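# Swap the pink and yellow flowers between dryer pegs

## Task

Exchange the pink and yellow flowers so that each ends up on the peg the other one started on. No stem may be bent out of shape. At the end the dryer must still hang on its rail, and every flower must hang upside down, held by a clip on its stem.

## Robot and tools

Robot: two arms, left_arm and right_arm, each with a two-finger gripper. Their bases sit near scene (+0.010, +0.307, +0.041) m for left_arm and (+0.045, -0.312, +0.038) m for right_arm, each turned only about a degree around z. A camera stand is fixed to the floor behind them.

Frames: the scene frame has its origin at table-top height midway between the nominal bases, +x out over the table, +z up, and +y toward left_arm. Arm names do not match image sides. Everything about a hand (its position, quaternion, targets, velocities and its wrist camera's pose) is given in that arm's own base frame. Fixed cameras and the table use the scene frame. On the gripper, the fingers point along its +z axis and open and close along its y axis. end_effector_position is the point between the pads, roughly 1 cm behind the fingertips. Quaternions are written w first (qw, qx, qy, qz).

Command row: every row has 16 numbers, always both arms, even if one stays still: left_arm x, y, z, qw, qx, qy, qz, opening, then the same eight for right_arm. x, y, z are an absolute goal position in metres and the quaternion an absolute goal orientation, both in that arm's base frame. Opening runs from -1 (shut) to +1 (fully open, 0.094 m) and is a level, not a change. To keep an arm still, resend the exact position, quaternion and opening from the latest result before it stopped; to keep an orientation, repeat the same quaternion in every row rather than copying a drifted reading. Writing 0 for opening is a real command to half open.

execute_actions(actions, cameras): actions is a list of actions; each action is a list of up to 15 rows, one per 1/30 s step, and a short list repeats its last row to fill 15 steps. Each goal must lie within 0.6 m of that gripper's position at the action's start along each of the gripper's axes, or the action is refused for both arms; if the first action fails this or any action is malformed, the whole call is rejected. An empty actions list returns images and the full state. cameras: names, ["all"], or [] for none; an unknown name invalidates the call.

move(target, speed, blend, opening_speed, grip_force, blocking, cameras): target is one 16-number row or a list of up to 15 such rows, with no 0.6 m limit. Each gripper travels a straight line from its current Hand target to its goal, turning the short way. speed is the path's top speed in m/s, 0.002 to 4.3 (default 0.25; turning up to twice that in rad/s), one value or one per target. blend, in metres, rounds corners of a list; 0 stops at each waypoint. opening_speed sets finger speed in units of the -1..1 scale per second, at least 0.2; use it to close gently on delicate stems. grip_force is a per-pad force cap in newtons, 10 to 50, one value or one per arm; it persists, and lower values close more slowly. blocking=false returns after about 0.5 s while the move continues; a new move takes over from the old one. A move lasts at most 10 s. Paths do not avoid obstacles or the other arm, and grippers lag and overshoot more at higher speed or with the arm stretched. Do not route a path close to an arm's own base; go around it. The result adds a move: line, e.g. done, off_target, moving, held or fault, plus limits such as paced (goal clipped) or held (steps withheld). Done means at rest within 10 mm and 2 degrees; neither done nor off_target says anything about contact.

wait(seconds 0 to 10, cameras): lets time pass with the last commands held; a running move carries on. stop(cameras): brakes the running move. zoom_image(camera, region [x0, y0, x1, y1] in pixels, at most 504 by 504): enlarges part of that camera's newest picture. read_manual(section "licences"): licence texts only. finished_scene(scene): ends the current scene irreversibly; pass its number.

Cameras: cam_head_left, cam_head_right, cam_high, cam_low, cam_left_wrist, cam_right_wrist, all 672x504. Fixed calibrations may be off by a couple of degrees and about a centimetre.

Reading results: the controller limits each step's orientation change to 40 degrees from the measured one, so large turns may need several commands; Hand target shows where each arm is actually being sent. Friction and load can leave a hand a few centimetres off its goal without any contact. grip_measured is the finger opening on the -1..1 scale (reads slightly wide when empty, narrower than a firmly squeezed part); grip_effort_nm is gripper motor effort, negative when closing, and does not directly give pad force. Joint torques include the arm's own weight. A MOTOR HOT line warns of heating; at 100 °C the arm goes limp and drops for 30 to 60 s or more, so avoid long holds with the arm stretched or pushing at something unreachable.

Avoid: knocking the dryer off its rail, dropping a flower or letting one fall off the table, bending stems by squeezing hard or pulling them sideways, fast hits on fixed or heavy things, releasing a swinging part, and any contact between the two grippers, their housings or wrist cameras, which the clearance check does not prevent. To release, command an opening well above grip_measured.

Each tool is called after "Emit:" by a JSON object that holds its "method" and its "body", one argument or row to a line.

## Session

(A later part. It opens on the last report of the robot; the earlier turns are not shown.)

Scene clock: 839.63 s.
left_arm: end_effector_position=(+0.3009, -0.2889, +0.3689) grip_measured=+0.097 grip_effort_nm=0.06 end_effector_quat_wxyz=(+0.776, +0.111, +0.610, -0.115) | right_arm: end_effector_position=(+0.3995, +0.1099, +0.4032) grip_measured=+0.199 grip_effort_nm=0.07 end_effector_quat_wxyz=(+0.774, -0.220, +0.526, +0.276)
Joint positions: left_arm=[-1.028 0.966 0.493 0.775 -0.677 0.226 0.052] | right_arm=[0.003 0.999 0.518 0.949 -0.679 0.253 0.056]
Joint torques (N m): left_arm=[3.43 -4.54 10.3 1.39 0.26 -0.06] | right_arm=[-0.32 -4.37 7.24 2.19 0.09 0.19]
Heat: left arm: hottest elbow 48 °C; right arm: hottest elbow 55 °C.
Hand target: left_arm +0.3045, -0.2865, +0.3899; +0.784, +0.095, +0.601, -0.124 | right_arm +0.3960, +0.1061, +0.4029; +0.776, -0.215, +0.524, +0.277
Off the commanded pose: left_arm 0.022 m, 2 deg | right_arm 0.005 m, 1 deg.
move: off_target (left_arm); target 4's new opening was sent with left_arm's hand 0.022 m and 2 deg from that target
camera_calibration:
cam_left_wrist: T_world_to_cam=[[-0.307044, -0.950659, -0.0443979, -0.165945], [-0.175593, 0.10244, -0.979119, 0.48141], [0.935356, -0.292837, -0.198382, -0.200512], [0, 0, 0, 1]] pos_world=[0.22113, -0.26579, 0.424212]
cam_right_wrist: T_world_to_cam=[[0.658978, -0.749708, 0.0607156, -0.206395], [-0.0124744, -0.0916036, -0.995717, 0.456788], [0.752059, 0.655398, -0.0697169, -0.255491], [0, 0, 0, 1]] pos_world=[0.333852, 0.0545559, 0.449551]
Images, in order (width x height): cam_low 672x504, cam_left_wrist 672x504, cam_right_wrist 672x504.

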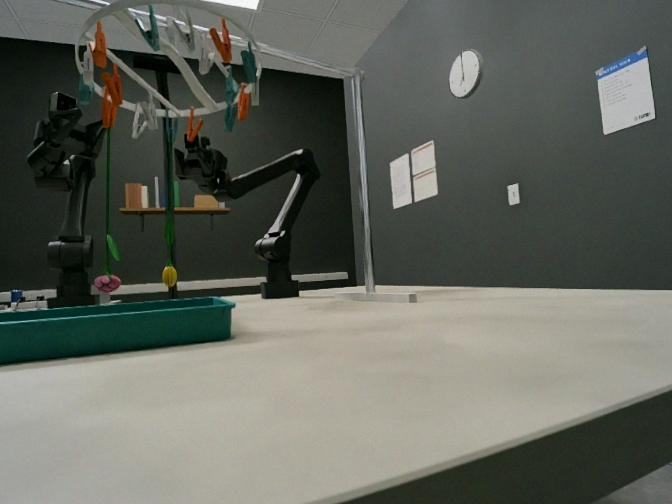

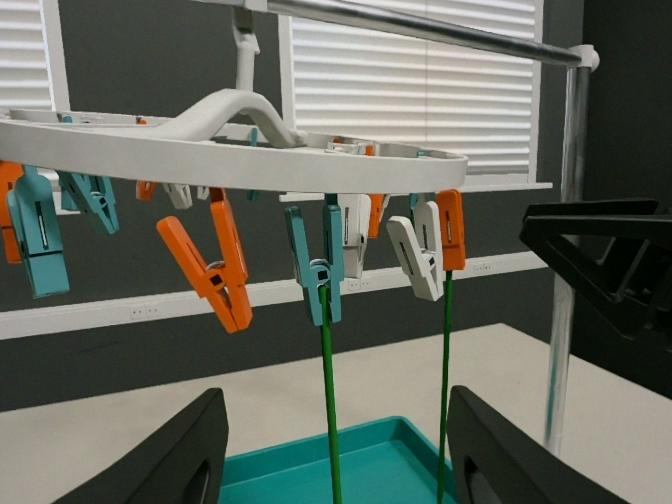

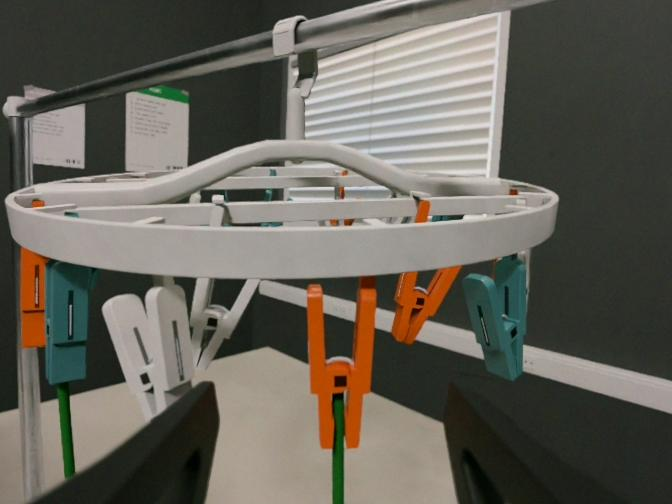

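Emit:
{"method": "move", "body": {
  "target": [0.363, -0.301, 0.392, 0.8082, 0.0512, 0.5785, -0.0985, 0.1, 0.355, 0.165, 0.31, 0.7506, -0.1629, 0.6078, 0.2011, 0.6],
  "speed": 0.2,
  "cameras": ["cam_left_wrist", "cam_right_wrist"]
}}

Emit:
{"method": "zoom_image", "body": {
  "camera": "cam_left_wrist",
  "region": [220, 160, 460, 440]
}}

Scene clock: 867.17 s.
left_arm: end_effector_position=(+0.3530, -0.2964, +0.3641) grip_measured=+0.098 grip_effort_nm=0.06 end_effector_quat_wxyz=(+0.794, +0.069, +0.597, -0.092) | right_arm: end_effector_position=(+0.3585, +0.1623, +0.3138) grip_measured=+0.599 grip_effort_nm=0.08 end_effector_quat_wxyz=(+0.753, -0.155, +0.606, +0.204)
Joint positions: left_arm=[-0.934 1.169 0.568 0.965 -0.67 0.232 0.052] | right_arm=[0.358 0.87 0.307 0.785 -0.154 0.049 0.075]
Joint torques (N m): left_arm=[3.37 -4.66 11.36 2.59 0.29 0.17] | right_arm=[1.38 -2.08 7.49 1.61 0.12 -0.13]
Heat: left arm: hottest elbow 53 °C; right arm: hottest elbow 52 °C.
Hand target: left_arm +0.3615, -0.2998, +0.3915; +0.808, +0.051, +0.578, -0.098 | right_arm +0.3551, +0.1649, +0.3101; +0.751, -0.163, +0.608, +0.201
Off the commanded pose: left_arm 0.030 m, 3 deg | right_arm 0.006 m, 1 deg.
move: off_target (left_arm)
camera_calibration:
cam_left_wrist: T_world_to_cam=[[-0.220321, -0.975357, -0.0117596, -0.207102], [-0.14519, 0.0447133, -0.988393, 0.462181], [0.964561, -0.216056, -0.151463, -0.257017], [0, 0, 0, 1]] pos_world=[0.269384, -0.278194, 0.415453]
cam_right_wrist: T_world_to_cam=[[0.499346, -0.866394, -0.0038943, -0.0382729], [-0.181952, -0.100471, -0.978161, 0.428777], [0.847082, 0.489149, -0.207812, -0.228962], [0, 0, 0, 1]] pos_world=[0.291078, 0.121917, 0.371683]
Images, in order (width x height): cam_left_wrist 672x504, cam_right_wrist 672x504.

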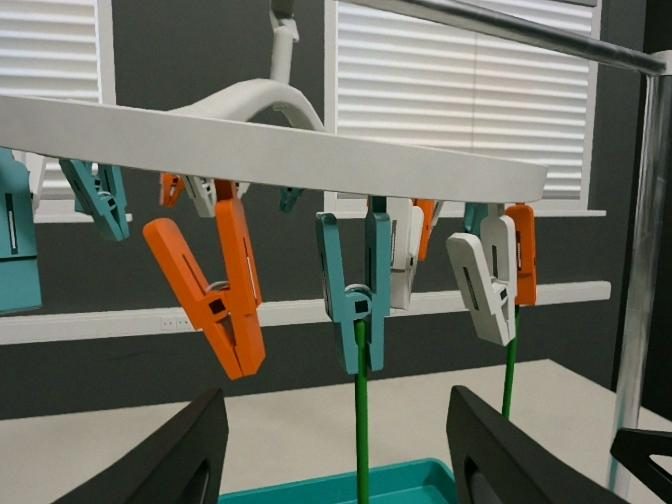

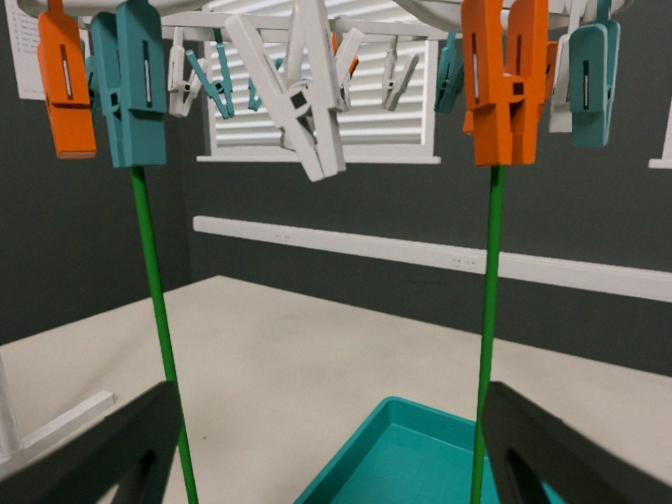

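Scaled by 1.800 from the camera's 672x504 image, which has a finer 960x720 frame.

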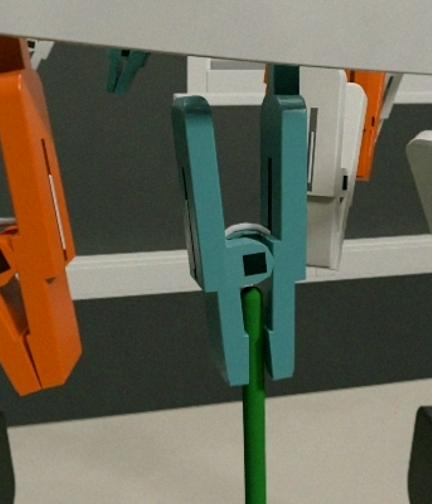

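Emit:
{"method": "move", "body": {
  "target": [
    [0.433, -0.3237, 0.417, 0.8187, 0.0304, 0.5693, -0.0708, 0.1, 0.34, 0.19, 0.26, 0.7648, -0.1010, 0.6190, 0.1478, 0.6],
    [0.433, -0.3237, 0.417, 0.8187, 0.0304, 0.5693, -0.0708, 0.1, 0.30, 0.27, 0.212, 0.7729, -0.0436, 0.6279, 0.0816, 0.6]
  ],
  "speed": 0.12,
  "cameras": ["cam_left_wrist", "cam_right_wrist", "cam_low"]
}}

Emit:
{"method": "zoom_image", "body": {
  "camera": "cam_left_wrist",
  "region": [180, 350, 500, 504]
}}

Scene clock: 885.97 s.
left_arm: end_effector_position=(+0.4220, -0.3199, +0.3916) grip_measured=+0.098 grip_effort_nm=0.06 end_effector_quat_wxyz=(+0.807, +0.045, +0.586, -0.067) | right_arm: end_effector_position=(+0.2973, +0.2593, +0.2042) grip_measured=+0.599 grip_effort_nm=0.07 end_effector_quat_wxyz=(+0.766, -0.047, +0.636, +0.076)
Joint positions: left_arm=[-0.847 1.339 0.771 0.968 -0.648 0.243 0.052] | right_arm=[1.061 1.517 0.274 1.535 0.866 -0.2 0.075]
Joint torques (N m): left_arm=[3.37 -7 11.54 2.17 0.29 0.16] | right_arm=[1.26 -5.36 5.83 2.37 -0.06 -0.1]
Heat: left arm: hottest elbow 58 °C; right arm: hottest elbow 52 °C.
Hand target: left_arm +0.4315, -0.3225, +0.4166; +0.819, +0.030, +0.569, -0.071 | right_arm +0.2997, +0.2697, +0.2119; +0.772, -0.044, +0.628, +0.082
Off the commanded pose: left_arm 0.028 m, 3 deg | right_arm 0.013 m, 1 deg.
move: off_target (left_arm, right_arm)
camera_calibration:
cam_left_wrist: T_world_to_cam=[[-0.151651, -0.988421, -0.00506393, -0.250242], [-0.116706, 0.0229927, -0.9929, 0.483214], [0.98152, -0.149983, -0.118841, -0.323271], [0, 0, 0, 1]] pos_world=[0.335741, -0.30694, 0.440098]
cam_right_wrist: T_world_to_cam=[[0.181322, -0.983316, -0.0145318, 0.203037], [-0.237323, -0.0294126, -0.970985, 0.316791], [0.954358, 0.17951, -0.238697, -0.192718], [0, 0, 0, 1]] pos_world=[0.222288, 0.243562, 0.264548]
Images, in order (width x height): cam_low 672x504, cam_left_wrist 672x504, cam_right_wrist 672x504.

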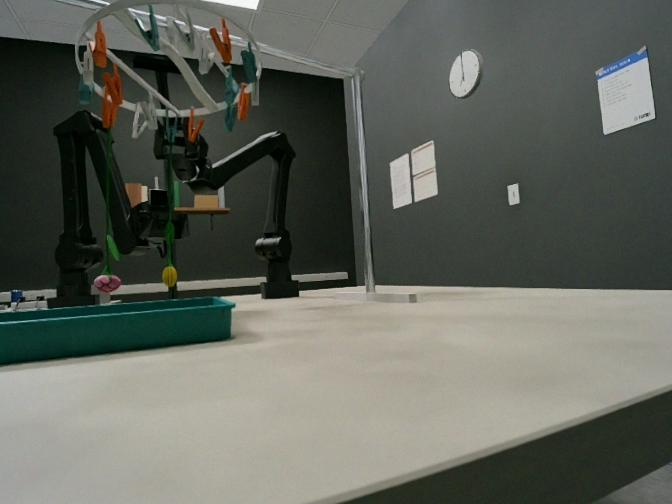

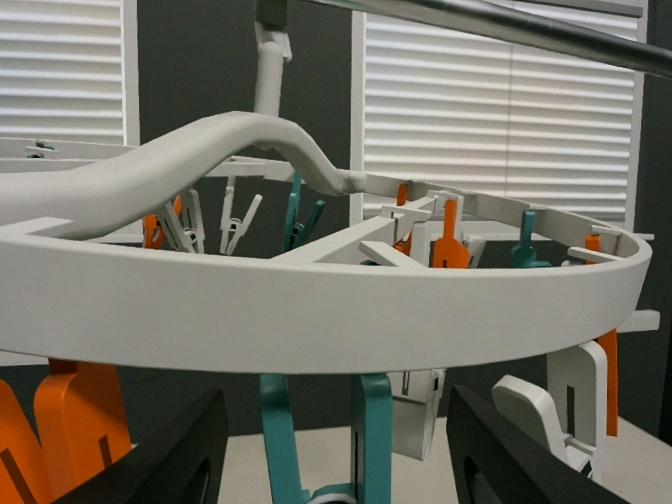

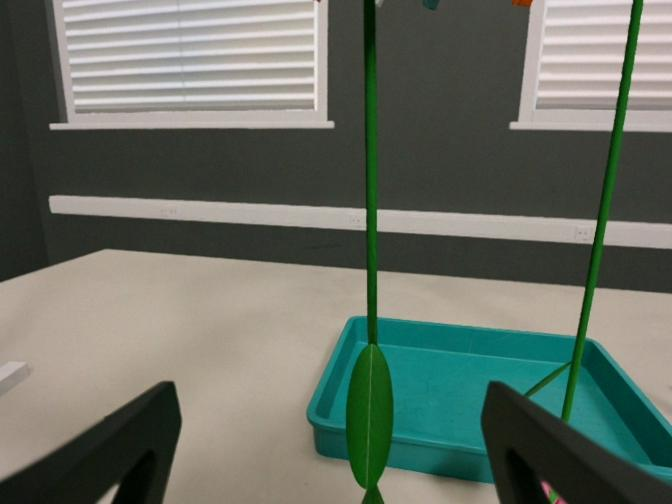

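Scaled by 1.575 from the camera's 672x504 image, which has a finer 960x720 frame.

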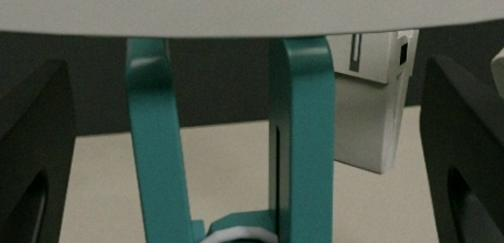

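Emit:
{"method": "zoom_image", "body": {
  "camera": "cam_right_wrist",
  "region": [340, 180, 400, 260]
}}

Scaled by 6.300 from the camera's 672x504 image, which has a finer 960x720 frame.

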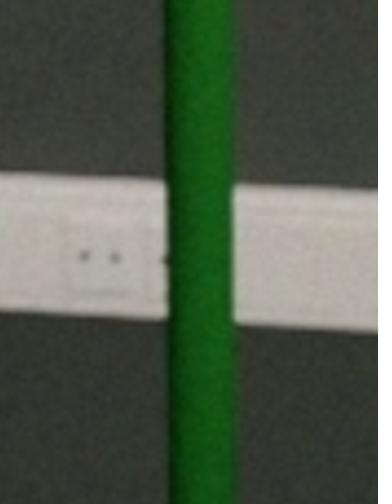

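Emit:
{"method": "move", "body": {
  "target": [0.433, -0.3237, 0.417, 0.8187, 0.0304, 0.5693, -0.0708, 0.1, 0.398, 0.266, 0.238, 0.7729, -0.0436, 0.6279, 0.0816, 0.6],
  "speed": 0.12,
  "cameras": ["cam_right_wrist"]
}}

Scene clock: 898.80 s.
left_arm: end_effector_position=(+0.4220, -0.3199, +0.3916) grip_measured=+0.098 grip_effort_nm=0.06 end_effector_quat_wxyz=(+0.807, +0.045, +0.586, -0.067) | right_arm: end_effector_position=(+0.3875, +0.2611, +0.2255) grip_measured=+0.599 grip_effort_nm=0.07 end_effector_quat_wxyz=(+0.767, -0.058, +0.635, +0.072)
Joint positions: left_arm=[-0.847 1.339 0.771 0.968 -0.648 0.243 0.052] | right_arm=[0.809 1.504 0.427 1.306 0.612 -0.13 0.075]
Joint torques (N m): left_arm=[3.31 -7.06 11.54 2.17 0.29 0.16] | right_arm=[-0.15 -8.53 7.64 1.48 -0.17 0.18]
Heat: left arm: hottest elbow 59 °C; right arm: hottest elbow 51 °C.
Hand target: left_arm +0.4315, -0.3225, +0.4166; +0.819, +0.030, +0.569, -0.071 | right_arm +0.3974, +0.2657, +0.2381; +0.773, -0.044, +0.628, +0.082
Off the commanded pose: left_arm 0.028 m, 3 deg | right_arm 0.017 m, 2 deg.
move: off_target (left_arm, right_arm)
camera_calibration:
cam_right_wrist: T_world_to_cam=[[0.188449, -0.982059, 0.00693928, 0.180705], [-0.23364, -0.0516942, -0.970948, 0.363271], [0.953887, 0.181353, -0.239189, -0.274219], [0, 0, 0, 1]] pos_world=[0.312395, 0.245972, 0.285873]
Images, in order (width x height): cam_right_wrist 672x504.

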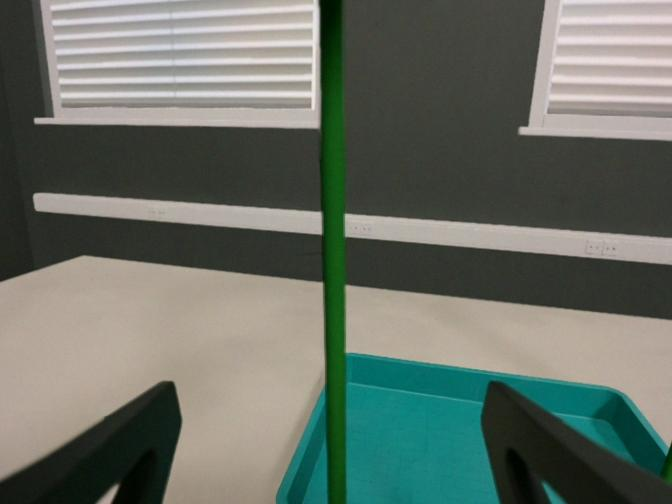

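Emit:
{"method": "move", "body": {
  "target": [0.433, -0.3237, 0.417, 0.8187, 0.0304, 0.5693, -0.0708, 0.1, 0.398, 0.266, 0.238, 0.7729, -0.0436, 0.6279, 0.0816, -0.6],
  "opening_speed": 1.5
}}

Emit:
{"method": "move", "body": {
  "target": [0.433, -0.3237, 0.417, 0.8187, 0.0304, 0.5693, -0.0708, 0.1, 0.398, 0.266, 0.238, 0.7729, -0.0436, 0.6279, 0.0816, -1],
  "grip_force": [50, 20],
  "cameras": ["cam_right_wrist"]
}}

Scene clock: 902.13 s.
left_arm: end_effector_position=(+0.4220, -0.3199, +0.3916) grip_measured=+0.098 grip_effort_nm=0.06 end_effector_quat_wxyz=(+0.807, +0.045, +0.586, -0.067) | right_arm: end_effector_position=(+0.3875, +0.2611, +0.2255) grip_measured=-0.598 grip_effort_nm=-0.07 end_effector_quat_wxyz=(+0.767, -0.058, +0.635, +0.073)
Joint positions: left_arm=[-0.847 1.339 0.771 0.968 -0.648 0.243 0.052] | right_arm=[0.809 1.504 0.427 1.306 0.612 -0.129 0.019]
Joint torques (N m): left_arm=[3.37 -7.06 11.54 2.17 0.3 0.16] | right_arm=[-0.09 -8.47 7.65 1.47 -0.16 0.2]
Heat: left arm: hottest elbow 59 °C; right arm: hottest elbow 51 °C.
Hand target: left_arm +0.4315, -0.3225, +0.4166; +0.819, +0.030, +0.569, -0.071 | right_arm +0.3974, +0.2656, +0.2381; +0.773, -0.044, +0.628, +0.082
Off the commanded pose: left_arm 0.028 m, 3 deg | right_arm 0.017 m, 2 deg.
move: off_target (left_arm, right_arm)

Scene clock: 903.47 s.
left_arm: end_effector_position=(+0.4220, -0.3199, +0.3916) grip_measured=+0.098 grip_effort_nm=0.06 end_effector_quat_wxyz=(+0.807, +0.045, +0.586, -0.067) | right_arm: end_effector_position=(+0.3875, +0.2611, +0.2255) grip_measured=-0.909 grip_effort_nm=-0.46 end_effector_quat_wxyz=(+0.767, -0.058, +0.635, +0.073)
Joint positions: left_arm=[-0.847 1.339 0.771 0.968 -0.648 0.243 0.052] | right_arm=[0.809 1.504 0.427 1.306 0.612 -0.129 0.004]
Joint torques (N m): left_arm=[3.31 -7 11.55 2.17 0.3 0.16] | right_arm=[-0.09 -8.7 7.62 1.5 -0.16 0.18]
Heat: left arm: hottest elbow 59 °C; right arm: hottest elbow 51 °C.
Hand target: left_arm +0.4315, -0.3225, +0.4166; +0.819, +0.030, +0.569, -0.071 | right_arm +0.3974, +0.2656, +0.2381; +0.773, -0.044, +0.628, +0.082
Off the commanded pose: left_arm 0.028 m, 3 deg | right_arm 0.017 m, 2 deg.
grip_force (N): 50, 20
move: off_target (left_arm, right_arm)
camera_calibration:
cam_right_wrist: T_world_to_cam=[[0.188698, -0.982018, 0.00584388, 0.180832], [-0.233814, -0.0507063, -0.970958, 0.36308], [0.953795, 0.181852, -0.239178, -0.274299], [0, 0, 0, 1]] pos_world=[0.312395, 0.245872, 0.285872]
Images, in order (width x height): cam_right_wrist 672x504.

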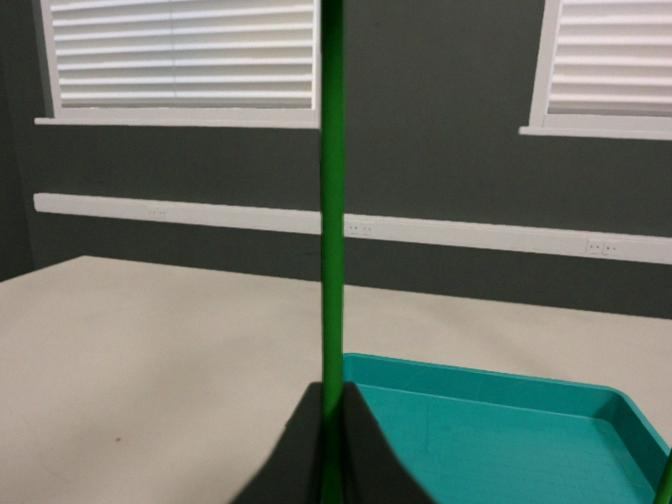

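Emit:
{"method": "move", "body": {
  "target": [0.433, -0.3237, 0.417, 0.8187, 0.0304, 0.5693, -0.0708, -0.64, 0.398, 0.266, 0.238, 0.7729, -0.0436, 0.6279, 0.0816, -1],
  "opening_speed": 1.0,
  "cameras": ["cam_low"]
}}

Emit:
{"method": "zoom_image", "body": {
  "camera": "cam_low",
  "region": [140, 90, 200, 150]
}}

Scene clock: 912.57 s.
left_arm: end_effector_position=(+0.4222, -0.3200, +0.3925) grip_measured=-0.580 grip_effort_nm=-0.95 end_effector_quat_wxyz=(+0.807, +0.045, +0.585, -0.067) | right_arm: end_effector_position=(+0.3876, +0.2611, +0.2252) grip_measured=-0.909 grip_effort_nm=-0.48 end_effector_quat_wxyz=(+0.766, -0.058, +0.636, +0.072)
Joint positions: left_arm=[-0.847 1.339 0.772 0.968 -0.647 0.243 0.02] | right_arm=[0.809 1.504 0.427 1.305 0.612 -0.129 0.004]
Joint torques (N m): left_arm=[3.31 -7.12 11.45 2.17 0.25 0.15] | right_arm=[0.03 -8.59 7.62 1.55 -0.16 0.19]
Heat: left arm: hottest elbow 60 °C; right arm: hottest elbow 51 °C.
Hand target: left_arm +0.4316, -0.3225, +0.4167; +0.819, +0.030, +0.569, -0.071 | right_arm +0.3974, +0.2656, +0.2381; +0.773, -0.044, +0.628, +0.082
Off the commanded pose: left_arm 0.027 m, 3 deg | right_arm 0.017 m, 2 deg.
grip_force (N): 50, 20
move: off_target (left_arm, right_arm)
Images, in order (width x height): cam_low 672x504.

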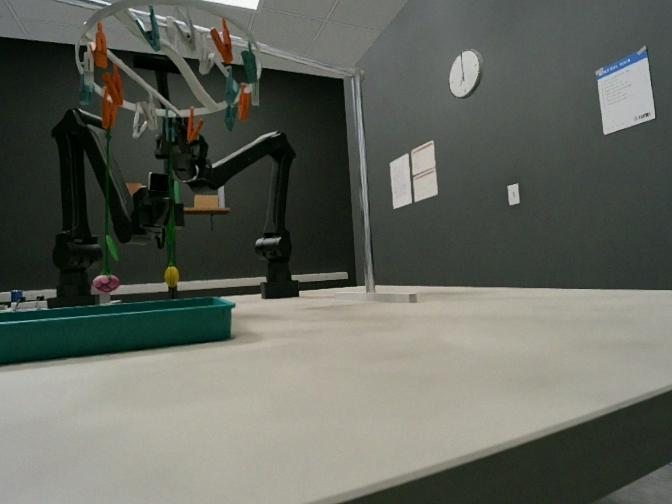

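Scaled by 8.400 from the camera's 672x504 image, which has a finer 960x720 frame.

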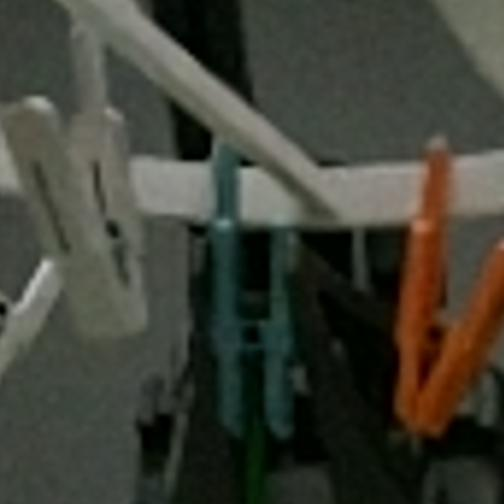

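Emit:
{"method": "move", "body": {
  "target": [0.433, -0.3237, 0.417, 0.8187, 0.0304, 0.5693, -0.0708, -0.64, 0.392, 0.263, 0.183, 0.7729, -0.0436, 0.6279, 0.0816, -1],
  "speed": 0.08,
  "cameras": ["cam_low", "cam_right_wrist"]
}}

Emit:
{"method": "zoom_image", "body": {
  "camera": "cam_low",
  "region": [140, 90, 200, 150]
}}

Scene clock: 918.13 s.
left_arm: end_effector_position=(+0.4222, -0.3200, +0.3925) grip_measured=-0.584 grip_effort_nm=-1.06 end_effector_quat_wxyz=(+0.807, +0.045, +0.585, -0.067) | right_arm: end_effector_position=(+0.3902, +0.2635, +0.1828) grip_measured=-0.909 grip_effort_nm=-0.47 end_effector_quat_wxyz=(+0.770, -0.052, +0.631, +0.077)
Joint positions: left_arm=[-0.847 1.339 0.772 0.968 -0.647 0.244 0.02] | right_arm=[0.809 1.708 0.427 1.527 0.614 -0.127 0.004]
Joint torques (N m): left_arm=[3.37 -7.12 11.47 2.15 0.25 0.15] | right_arm=[0.44 -8.94 3.81 2.5 0.01 0.15]
Heat: left arm: hottest elbow 59 °C; right arm: hottest elbow 51 °C.
Hand target: left_arm +0.4316, -0.3225, +0.4167; +0.819, +0.030, +0.569, -0.071 | right_arm +0.3919, +0.2631, +0.1831; +0.773, -0.044, +0.628, +0.082
Off the commanded pose: left_arm 0.027 m, 3 deg | right_arm 0.002 m, 1 deg.
grip_force (N): 50, 20
move: off_target (left_arm)
camera_calibration:
cam_right_wrist: T_world_to_cam=[[0.18731, -0.982279, -0.00655476, 0.18586], [-0.223395, -0.0360991, -0.974059, 0.31498], [0.956561, 0.183916, -0.226198, -0.291608], [0, 0, 0, 1]] pos_world=[0.314492, 0.247569, 0.242067]
Images, in order (width x height): cam_low 672x504, cam_right_wrist 672x504.

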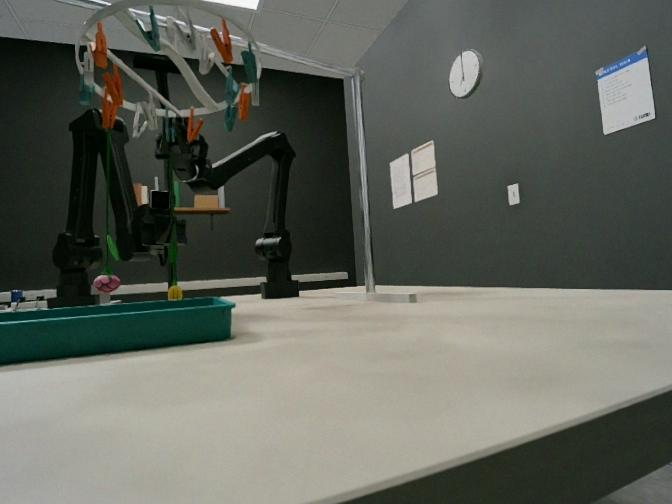

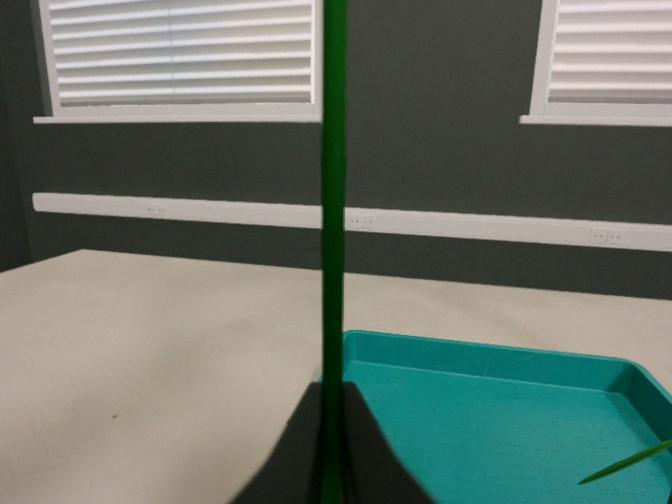

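Scaled by 8.400 from the camera's 672x504 image, which has a finer 960x720 frame.

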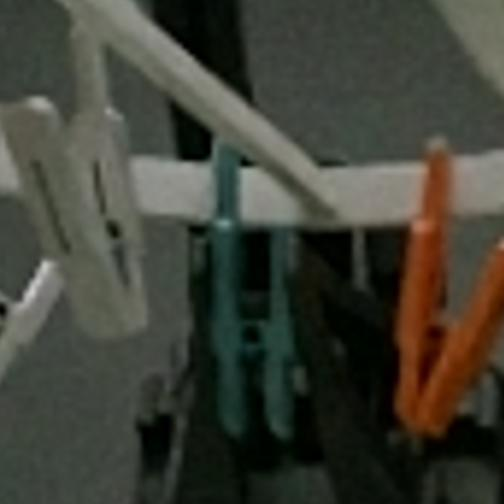

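Emit:
{"method": "move", "body": {
  "target": [
    [0.433, -0.3237, 0.417, 0.8187, 0.0304, 0.5693, -0.0708, 0.3, 0.392, 0.263, 0.183, 0.7729, -0.0436, 0.6279, 0.0816, -1],
    [0.348, -0.306, 0.377, 0.8187, 0.0304, 0.5693, -0.0708, 0.3, 0.392, 0.263, 0.183, 0.7729, -0.0436, 0.6279, 0.0816, -1],
    [0.36, -0.20, 0.385, 0.7616, 0.1810, 0.5739, -0.2401, 0.3, 0.392, 0.263, 0.183, 0.7729, -0.0436, 0.6279, 0.0816, -1],
    [0.445, -0.102, 0.388, 0.6916, 0.3009, 0.5212, -0.3993, 0.3, 0.392, 0.263, 0.183, 0.7729, -0.0436, 0.6279, 0.0816, -1]
  ],
  "speed": [0.12, 0.12, 0.25, 0.25],
  "blend": [0, 0.02, 0.03, 0],
  "cameras": ["cam_left_wrist", "cam_right_wrist"]
}}

Emit:
{"method": "zoom_image", "body": {
  "camera": "cam_left_wrist",
  "region": [220, 160, 480, 440]
}}

Scene clock: 929.77 s.
left_arm: end_effector_position=(+0.4344, -0.1054, +0.3673) grip_measured=+0.298 grip_effort_nm=0.06 end_effector_quat_wxyz=(+0.678, +0.291, +0.538, -0.408) | right_arm: end_effector_position=(+0.3902, +0.2635, +0.1828) grip_measured=-0.909 grip_effort_nm=-0.48 end_effector_quat_wxyz=(+0.770, -0.052, +0.631, +0.077)
Joint positions: left_arm=[0.114 1.293 0.648 1.216 1.085 -0.56 0.061] | right_arm=[0.809 1.708 0.427 1.527 0.614 -0.127 0.004]
Joint torques (N m): left_arm=[2.96 -5.71 10.61 2.06 -0.25 -0.06] | right_arm=[0.44 -8.88 3.77 2.51 0 0.13]
Heat: left arm: hottest elbow 59 °C; right arm: hottest elbow 49 °C.
Hand target: left_arm +0.4438, -0.1018, +0.3875; +0.692, +0.301, +0.522, -0.399 | right_arm +0.3919, +0.2631, +0.1831; +0.773, -0.044, +0.628, +0.082
Off the commanded pose: left_arm 0.023 m, 3 deg | right_arm 0.002 m, 1 deg.
grip_force (N): 50, 20
move: off_target (left_arm)
camera_calibration:
cam_left_wrist: T_world_to_cam=[[-0.862294, -0.505448, 0.0311581, 0.309673], [-0.116744, 0.13854, -0.983452, 0.464415], [0.492767, -0.851662, -0.178471, -0.145889], [0, 0, 0, 1]] pos_world=[0.393136, -0.0320645, 0.421044]
cam_right_wrist: T_world_to_cam=[[0.18731, -0.982279, -0.00655476, 0.18586], [-0.223395, -0.0360991, -0.974059, 0.31498], [0.956561, 0.183916, -0.226198, -0.291608], [0, 0, 0, 1]] pos_world=[0.314492, 0.247569, 0.242067]
Images, in order (width x height): cam_left_wrist 672x504, cam_right_wrist 672x504.

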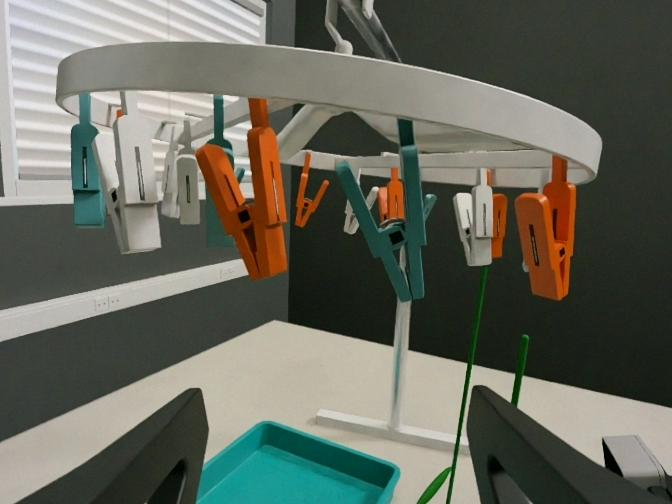

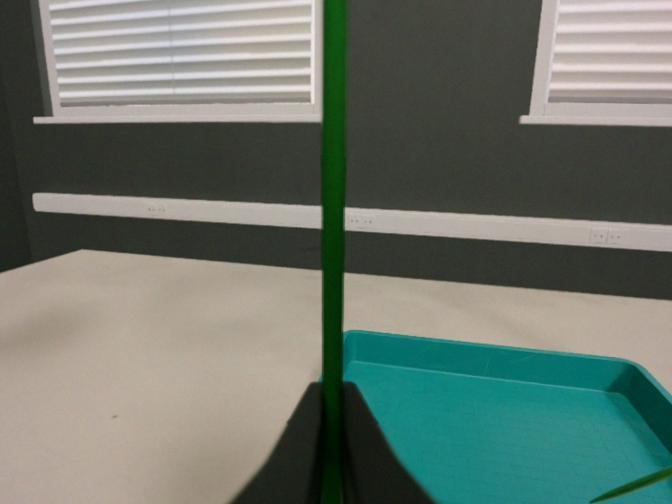

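Scaled by 1.800 from the camera's 672x504 image, which has a finer 960x720 frame.

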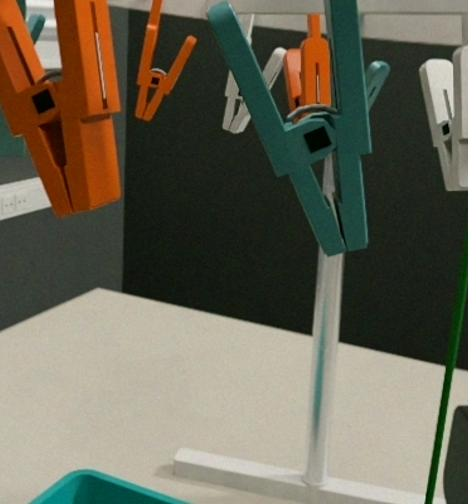

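Emit:
{"method": "zoom_image", "body": {
  "camera": "cam_left_wrist",
  "region": [320, 100, 450, 320]
}}

Scaled by 2.291 from the camera's 672x504 image, which has a finer 960x720 frame.

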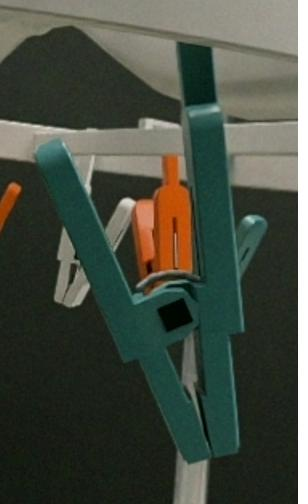

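Emit:
{"method": "move", "body": {
  "target": [0.471, -0.195, 0.440, 0.6763, 0.3094, 0.4830, -0.4623, 0.3, 0.392, 0.263, 0.183, 0.7729, -0.0436, 0.6279, 0.0816, -1],
  "speed": 0.12,
  "cameras": ["cam_left_wrist", "cam_low"]
}}

Emit:
{"method": "zoom_image", "body": {
  "camera": "cam_left_wrist",
  "region": [180, 350, 500, 504]
}}

Scene clock: 951.00 s.
left_arm: end_effector_position=(+0.4612, -0.1895, +0.4202) grip_measured=+0.298 grip_effort_nm=0.06 end_effector_quat_wxyz=(+0.671, +0.304, +0.495, -0.461) | right_arm: end_effector_position=(+0.3902, +0.2635, +0.1828) grip_measured=-0.909 grip_effort_nm=-0.48 end_effector_quat_wxyz=(+0.770, -0.052, +0.631, +0.077)
Joint positions: left_arm=[-0.098 1.353 0.821 1.141 0.966 -0.572 0.061] | right_arm=[0.809 1.708 0.427 1.527 0.614 -0.127 0.004]
Joint torques (N m): left_arm=[1.9 -7.12 11.36 0.83 -0.35 -0.04] | right_arm=[0.38 -9 3.81 2.56 0 0.15]
Heat: left arm: hottest elbow 58 °C; right arm: hottest elbow 47 °C.
Hand target: left_arm +0.4697, -0.1944, +0.4396; +0.676, +0.309, +0.483, -0.462 | right_arm +0.3919, +0.2631, +0.1831; +0.773, -0.044, +0.628, +0.082
Off the commanded pose: left_arm 0.023 m, 2 deg | right_arm 0.002 m, 1 deg.
grip_force (N): 50, 20
move: off_target (left_arm)
camera_calibration:
cam_left_wrist: T_world_to_cam=[[-0.916173, -0.399092, 0.0367908, 0.331377], [-0.0746314, 0.0796919, -0.994022, 0.50495], [0.393774, -0.913441, -0.102796, -0.219187], [0, 0, 0, 1]] pos_world=[0.427594, -0.108205, 0.467208]
Images, in order (width x height): cam_low 672x504, cam_left_wrist 672x504.

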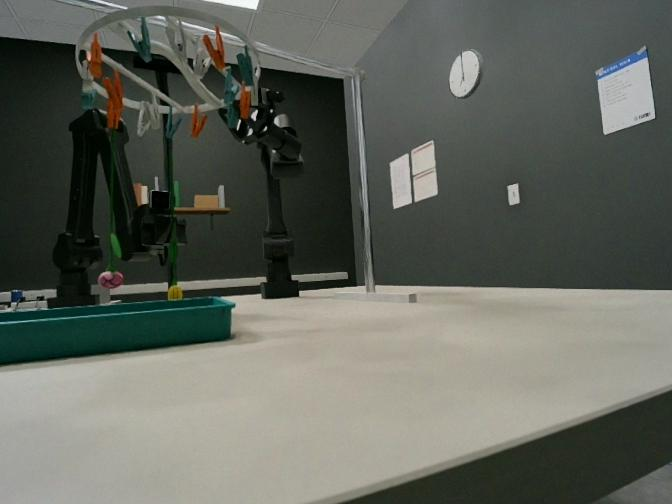

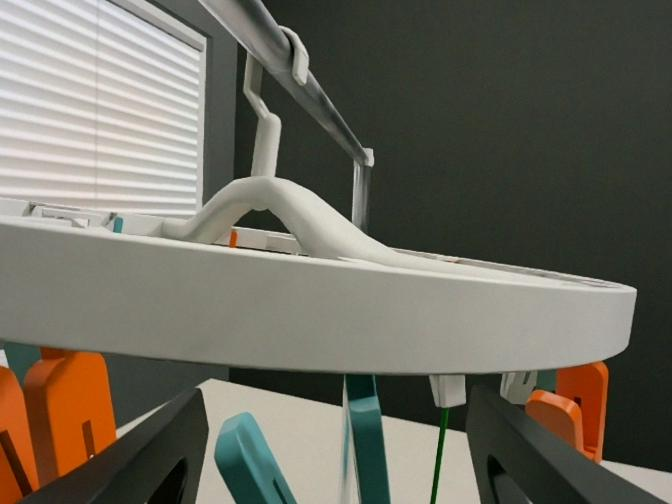

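Scaled by 1.575 from the camera's 672x504 image, which has a finer 960x720 frame.

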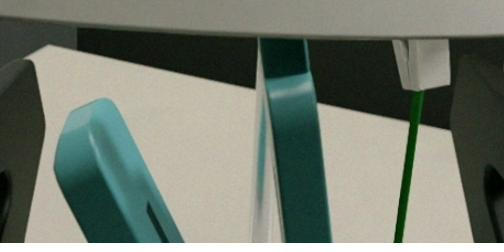

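Emit:
{"method": "move", "body": {
  "target": [0.471, -0.195, 0.440, 0.6763, 0.3094, 0.4830, -0.4623, -0.64, 0.392, 0.263, 0.183, 0.7729, -0.0436, 0.6279, 0.0816, -1],
  "opening_speed": 1.0,
  "cameras": ["cam_left_wrist", "cam_low"]
}}

Emit:
{"method": "zoom_image", "body": {
  "camera": "cam_low",
  "region": [210, 80, 260, 150]
}}

Scene clock: 958.73 s.
left_arm: end_effector_position=(+0.4615, -0.1894, +0.4208) grip_measured=-0.589 grip_effort_nm=-1.00 end_effector_quat_wxyz=(+0.672, +0.304, +0.494, -0.461) | right_arm: end_effector_position=(+0.3902, +0.2635, +0.1828) grip_measured=-0.909 grip_effort_nm=-0.48 end_effector_quat_wxyz=(+0.770, -0.052, +0.631, +0.077)
Joint positions: left_arm=[-0.098 1.353 0.822 1.141 0.965 -0.572 0.019] | right_arm=[0.809 1.708 0.427 1.527 0.614 -0.127 0.004]
Joint torques (N m): left_arm=[1.9 -7.12 11.3 0.91 -0.32 -0.04] | right_arm=[0.32 -9.11 3.79 2.51 0.01 0.15]
Heat: left arm: hottest elbow 59 °C; right arm: hottest elbow 47 °C.
Hand target: left_arm +0.4697, -0.1944, +0.4398; +0.676, +0.309, +0.483, -0.462 | right_arm +0.3919, +0.2631, +0.1831; +0.773, -0.044, +0.628, +0.082
Off the commanded pose: left_arm 0.022 m, 2 deg | right_arm 0.002 m, 1 deg.
grip_force (N): 50, 20
move: off_target (left_arm)
camera_calibration:
cam_left_wrist: T_world_to_cam=[[-0.915889, -0.399775, 0.0364365, 0.331456], [-0.0738896, 0.0786718, -0.994158, 0.50518], [0.394573, -0.913231, -0.101594, -0.219956], [0, 0, 0, 1]] pos_world=[0.427693, -0.108106, 0.467806]
Images, in order (width x height): cam_low 672x504, cam_left_wrist 672x504.

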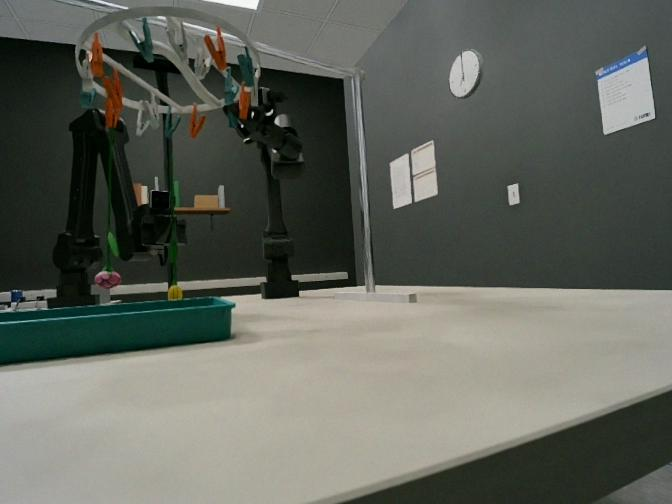

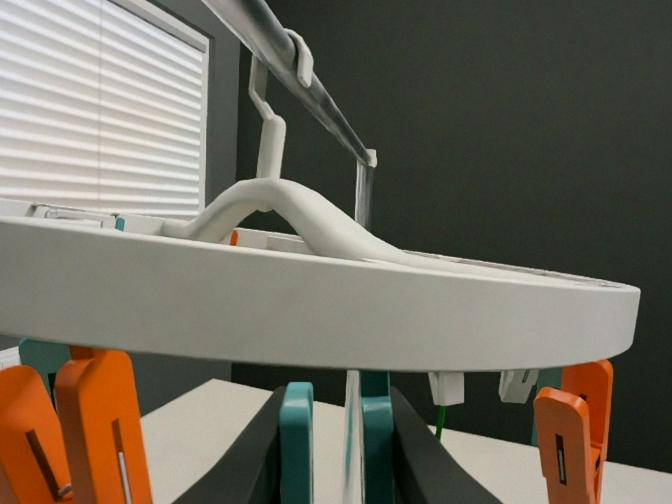

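Scaled by 7.200 from the camera's 672x504 image, which has a finer 960x720 frame.

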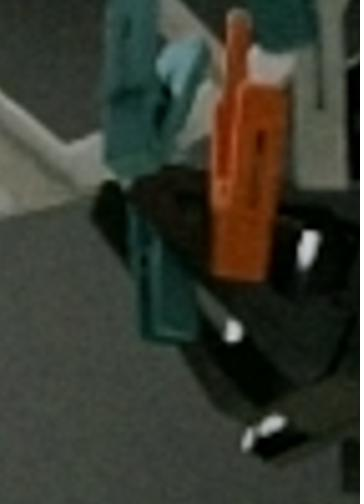

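Emit:
{"method": "wait", "body": {
  "seconds": 0,
  "cameras": ["cam_high"]
}}

Emit:
{"method": "zoom_image", "body": {
  "camera": "cam_high",
  "region": [310, 120, 410, 220]
}}

Scene clock: 966.20 s.
left_arm: end_effector_position=(+0.4615, -0.1894, +0.4208) grip_measured=-0.591 grip_effort_nm=-1.06 end_effector_quat_wxyz=(+0.672, +0.304, +0.494, -0.461) | right_arm: end_effector_position=(+0.3902, +0.2635, +0.1828) grip_measured=-0.909 grip_effort_nm=-0.48 end_effector_quat_wxyz=(+0.770, -0.052, +0.631, +0.077)
Joint positions: left_arm=[-0.098 1.353 0.822 1.141 0.965 -0.572 0.019] | right_arm=[0.809 1.708 0.427 1.527 0.614 -0.127 0.004]
Joint torques (N m): left_arm=[1.9 -7.12 11.3 0.92 -0.32 -0.04] | right_arm=[0.44 -9 3.79 2.52 0.02 0.14]
Heat: left arm: hottest elbow 59 °C; right arm: hottest elbow 46 °C.
Hand target: left_arm +0.4697, -0.1944, +0.4398; +0.676, +0.309, +0.483, -0.462 | right_arm +0.3919, +0.2631, +0.1831; +0.773, -0.044, +0.628, +0.082
Tool commands: left_gripper/opening=-0.64 right_gripper/opening=-1.0
Off the commanded pose: left_arm 0.022 m, 2 deg | right_arm 0.002 m, 1 deg.
grip_force (N): 50, 20
Images, in order (width x height): cam_high 672x504.

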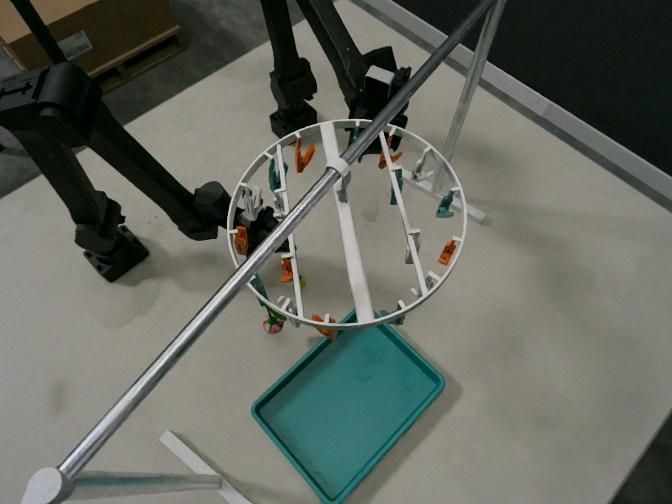

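Scaled by 5.040 from the camera's 672x504 image, which has a finer 960x720 frame.

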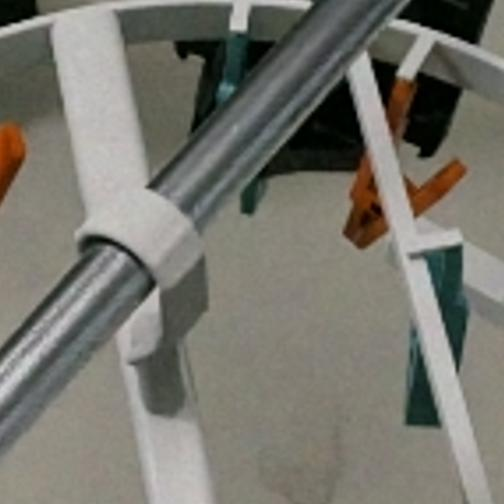

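Emit:
{"method": "zoom_image", "body": {
  "camera": "cam_high",
  "region": [345, 120, 385, 170]
}}

Scaled by 10.080 from the camera's 672x504 image, which has a finer 960x720 frame.

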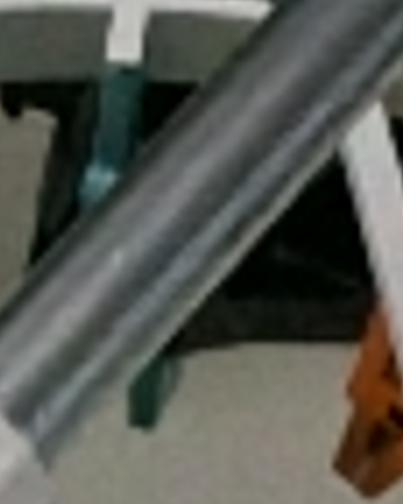

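Emit:
{"method": "move", "body": {
  "target": [0.471, -0.195, 0.440, 0.6763, 0.3094, 0.4830, -0.4623, -0.64, 0.458, 0.400, 0.205, 0.7729, -0.0436, 0.6279, 0.0816, -1],
  "speed": 0.12,
  "cameras": ["cam_high", "cam_low", "cam_right_wrist"]
}}

Emit:
{"method": "zoom_image", "body": {
  "camera": "cam_high",
  "region": [325, 120, 385, 200]
}}

Emit:
{"method": "zoom_image", "body": {
  "camera": "cam_low",
  "region": [210, 80, 260, 150]
}}

Scene clock: 987.13 s.
left_arm: end_effector_position=(+0.4615, -0.1894, +0.4208) grip_measured=-0.591 grip_effort_nm=-1.06 end_effector_quat_wxyz=(+0.672, +0.304, +0.494, -0.461) | right_arm: end_effector_position=(+0.4527, +0.3865, +0.1999) grip_measured=-0.909 grip_effort_nm=-0.48 end_effector_quat_wxyz=(+0.769, -0.042, +0.633, +0.082)
Joint positions: left_arm=[-0.098 1.353 0.822 1.141 0.965 -0.572 0.019] | right_arm=[0.899 1.85 0.811 1.3 0.711 -0.133 0.004]
Joint torques (N m): left_arm=[1.85 -7.18 11.3 0.91 -0.32 -0.04] | right_arm=[1.03 -14.39 8.13 1.42 0 -0.12]
Heat: left arm: hottest elbow 59 °C; right arm: hottest elbow 45 °C.
Hand target: left_arm +0.4697, -0.1944, +0.4398; +0.676, +0.309, +0.483, -0.462 | right_arm +0.4574, +0.3996, +0.2051; +0.773, -0.044, +0.628, +0.082
Off the commanded pose: left_arm 0.022 m, 2 deg | right_arm 0.015 m, 1 deg.
grip_force (N): 50, 20
move: off_target (left_arm, right_arm)
camera_calibration:
cam_right_wrist: T_world_to_cam=[[0.18195, -0.982862, -0.0295933, 0.302355], [-0.230108, -0.0132997, -0.973074, 0.344185], [0.956004, 0.183861, -0.228585, -0.369351], [0, 0, 0, 1]] pos_world=[0.377288, 0.36966, 0.259438]
Images, in order (width x height): cam_high 672x504, cam_low 672x504, cam_right_wrist 672x504.

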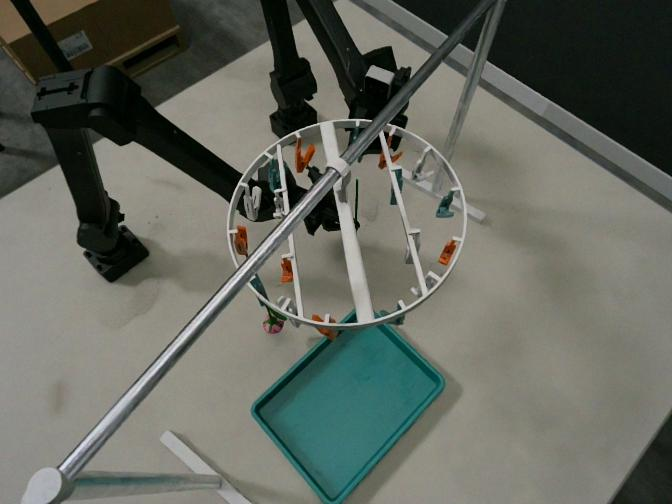

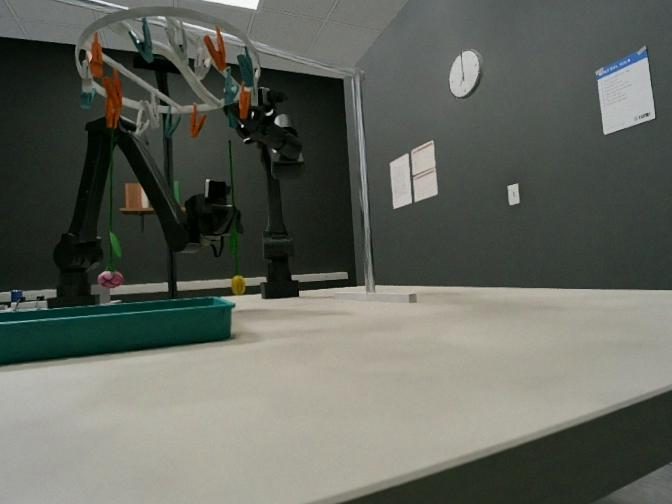

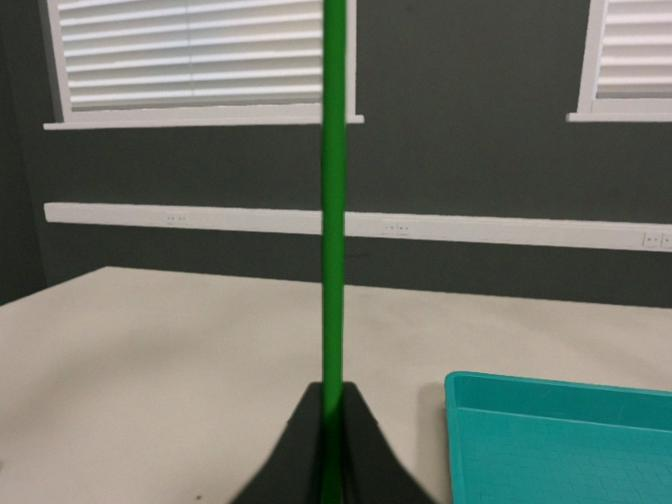

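Scaled by 6.300 from the camera's 672x504 image, which has a finer 960x720 frame.

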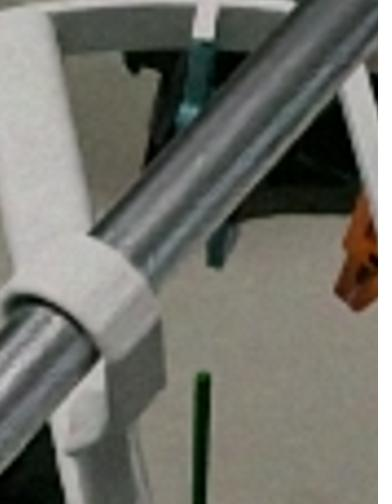

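Scaled by 7.200 from the camera's 672x504 image, which has a finer 960x720 frame.

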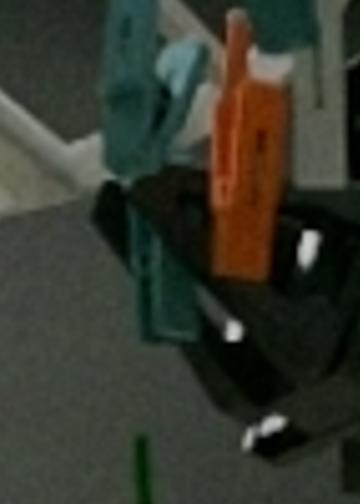

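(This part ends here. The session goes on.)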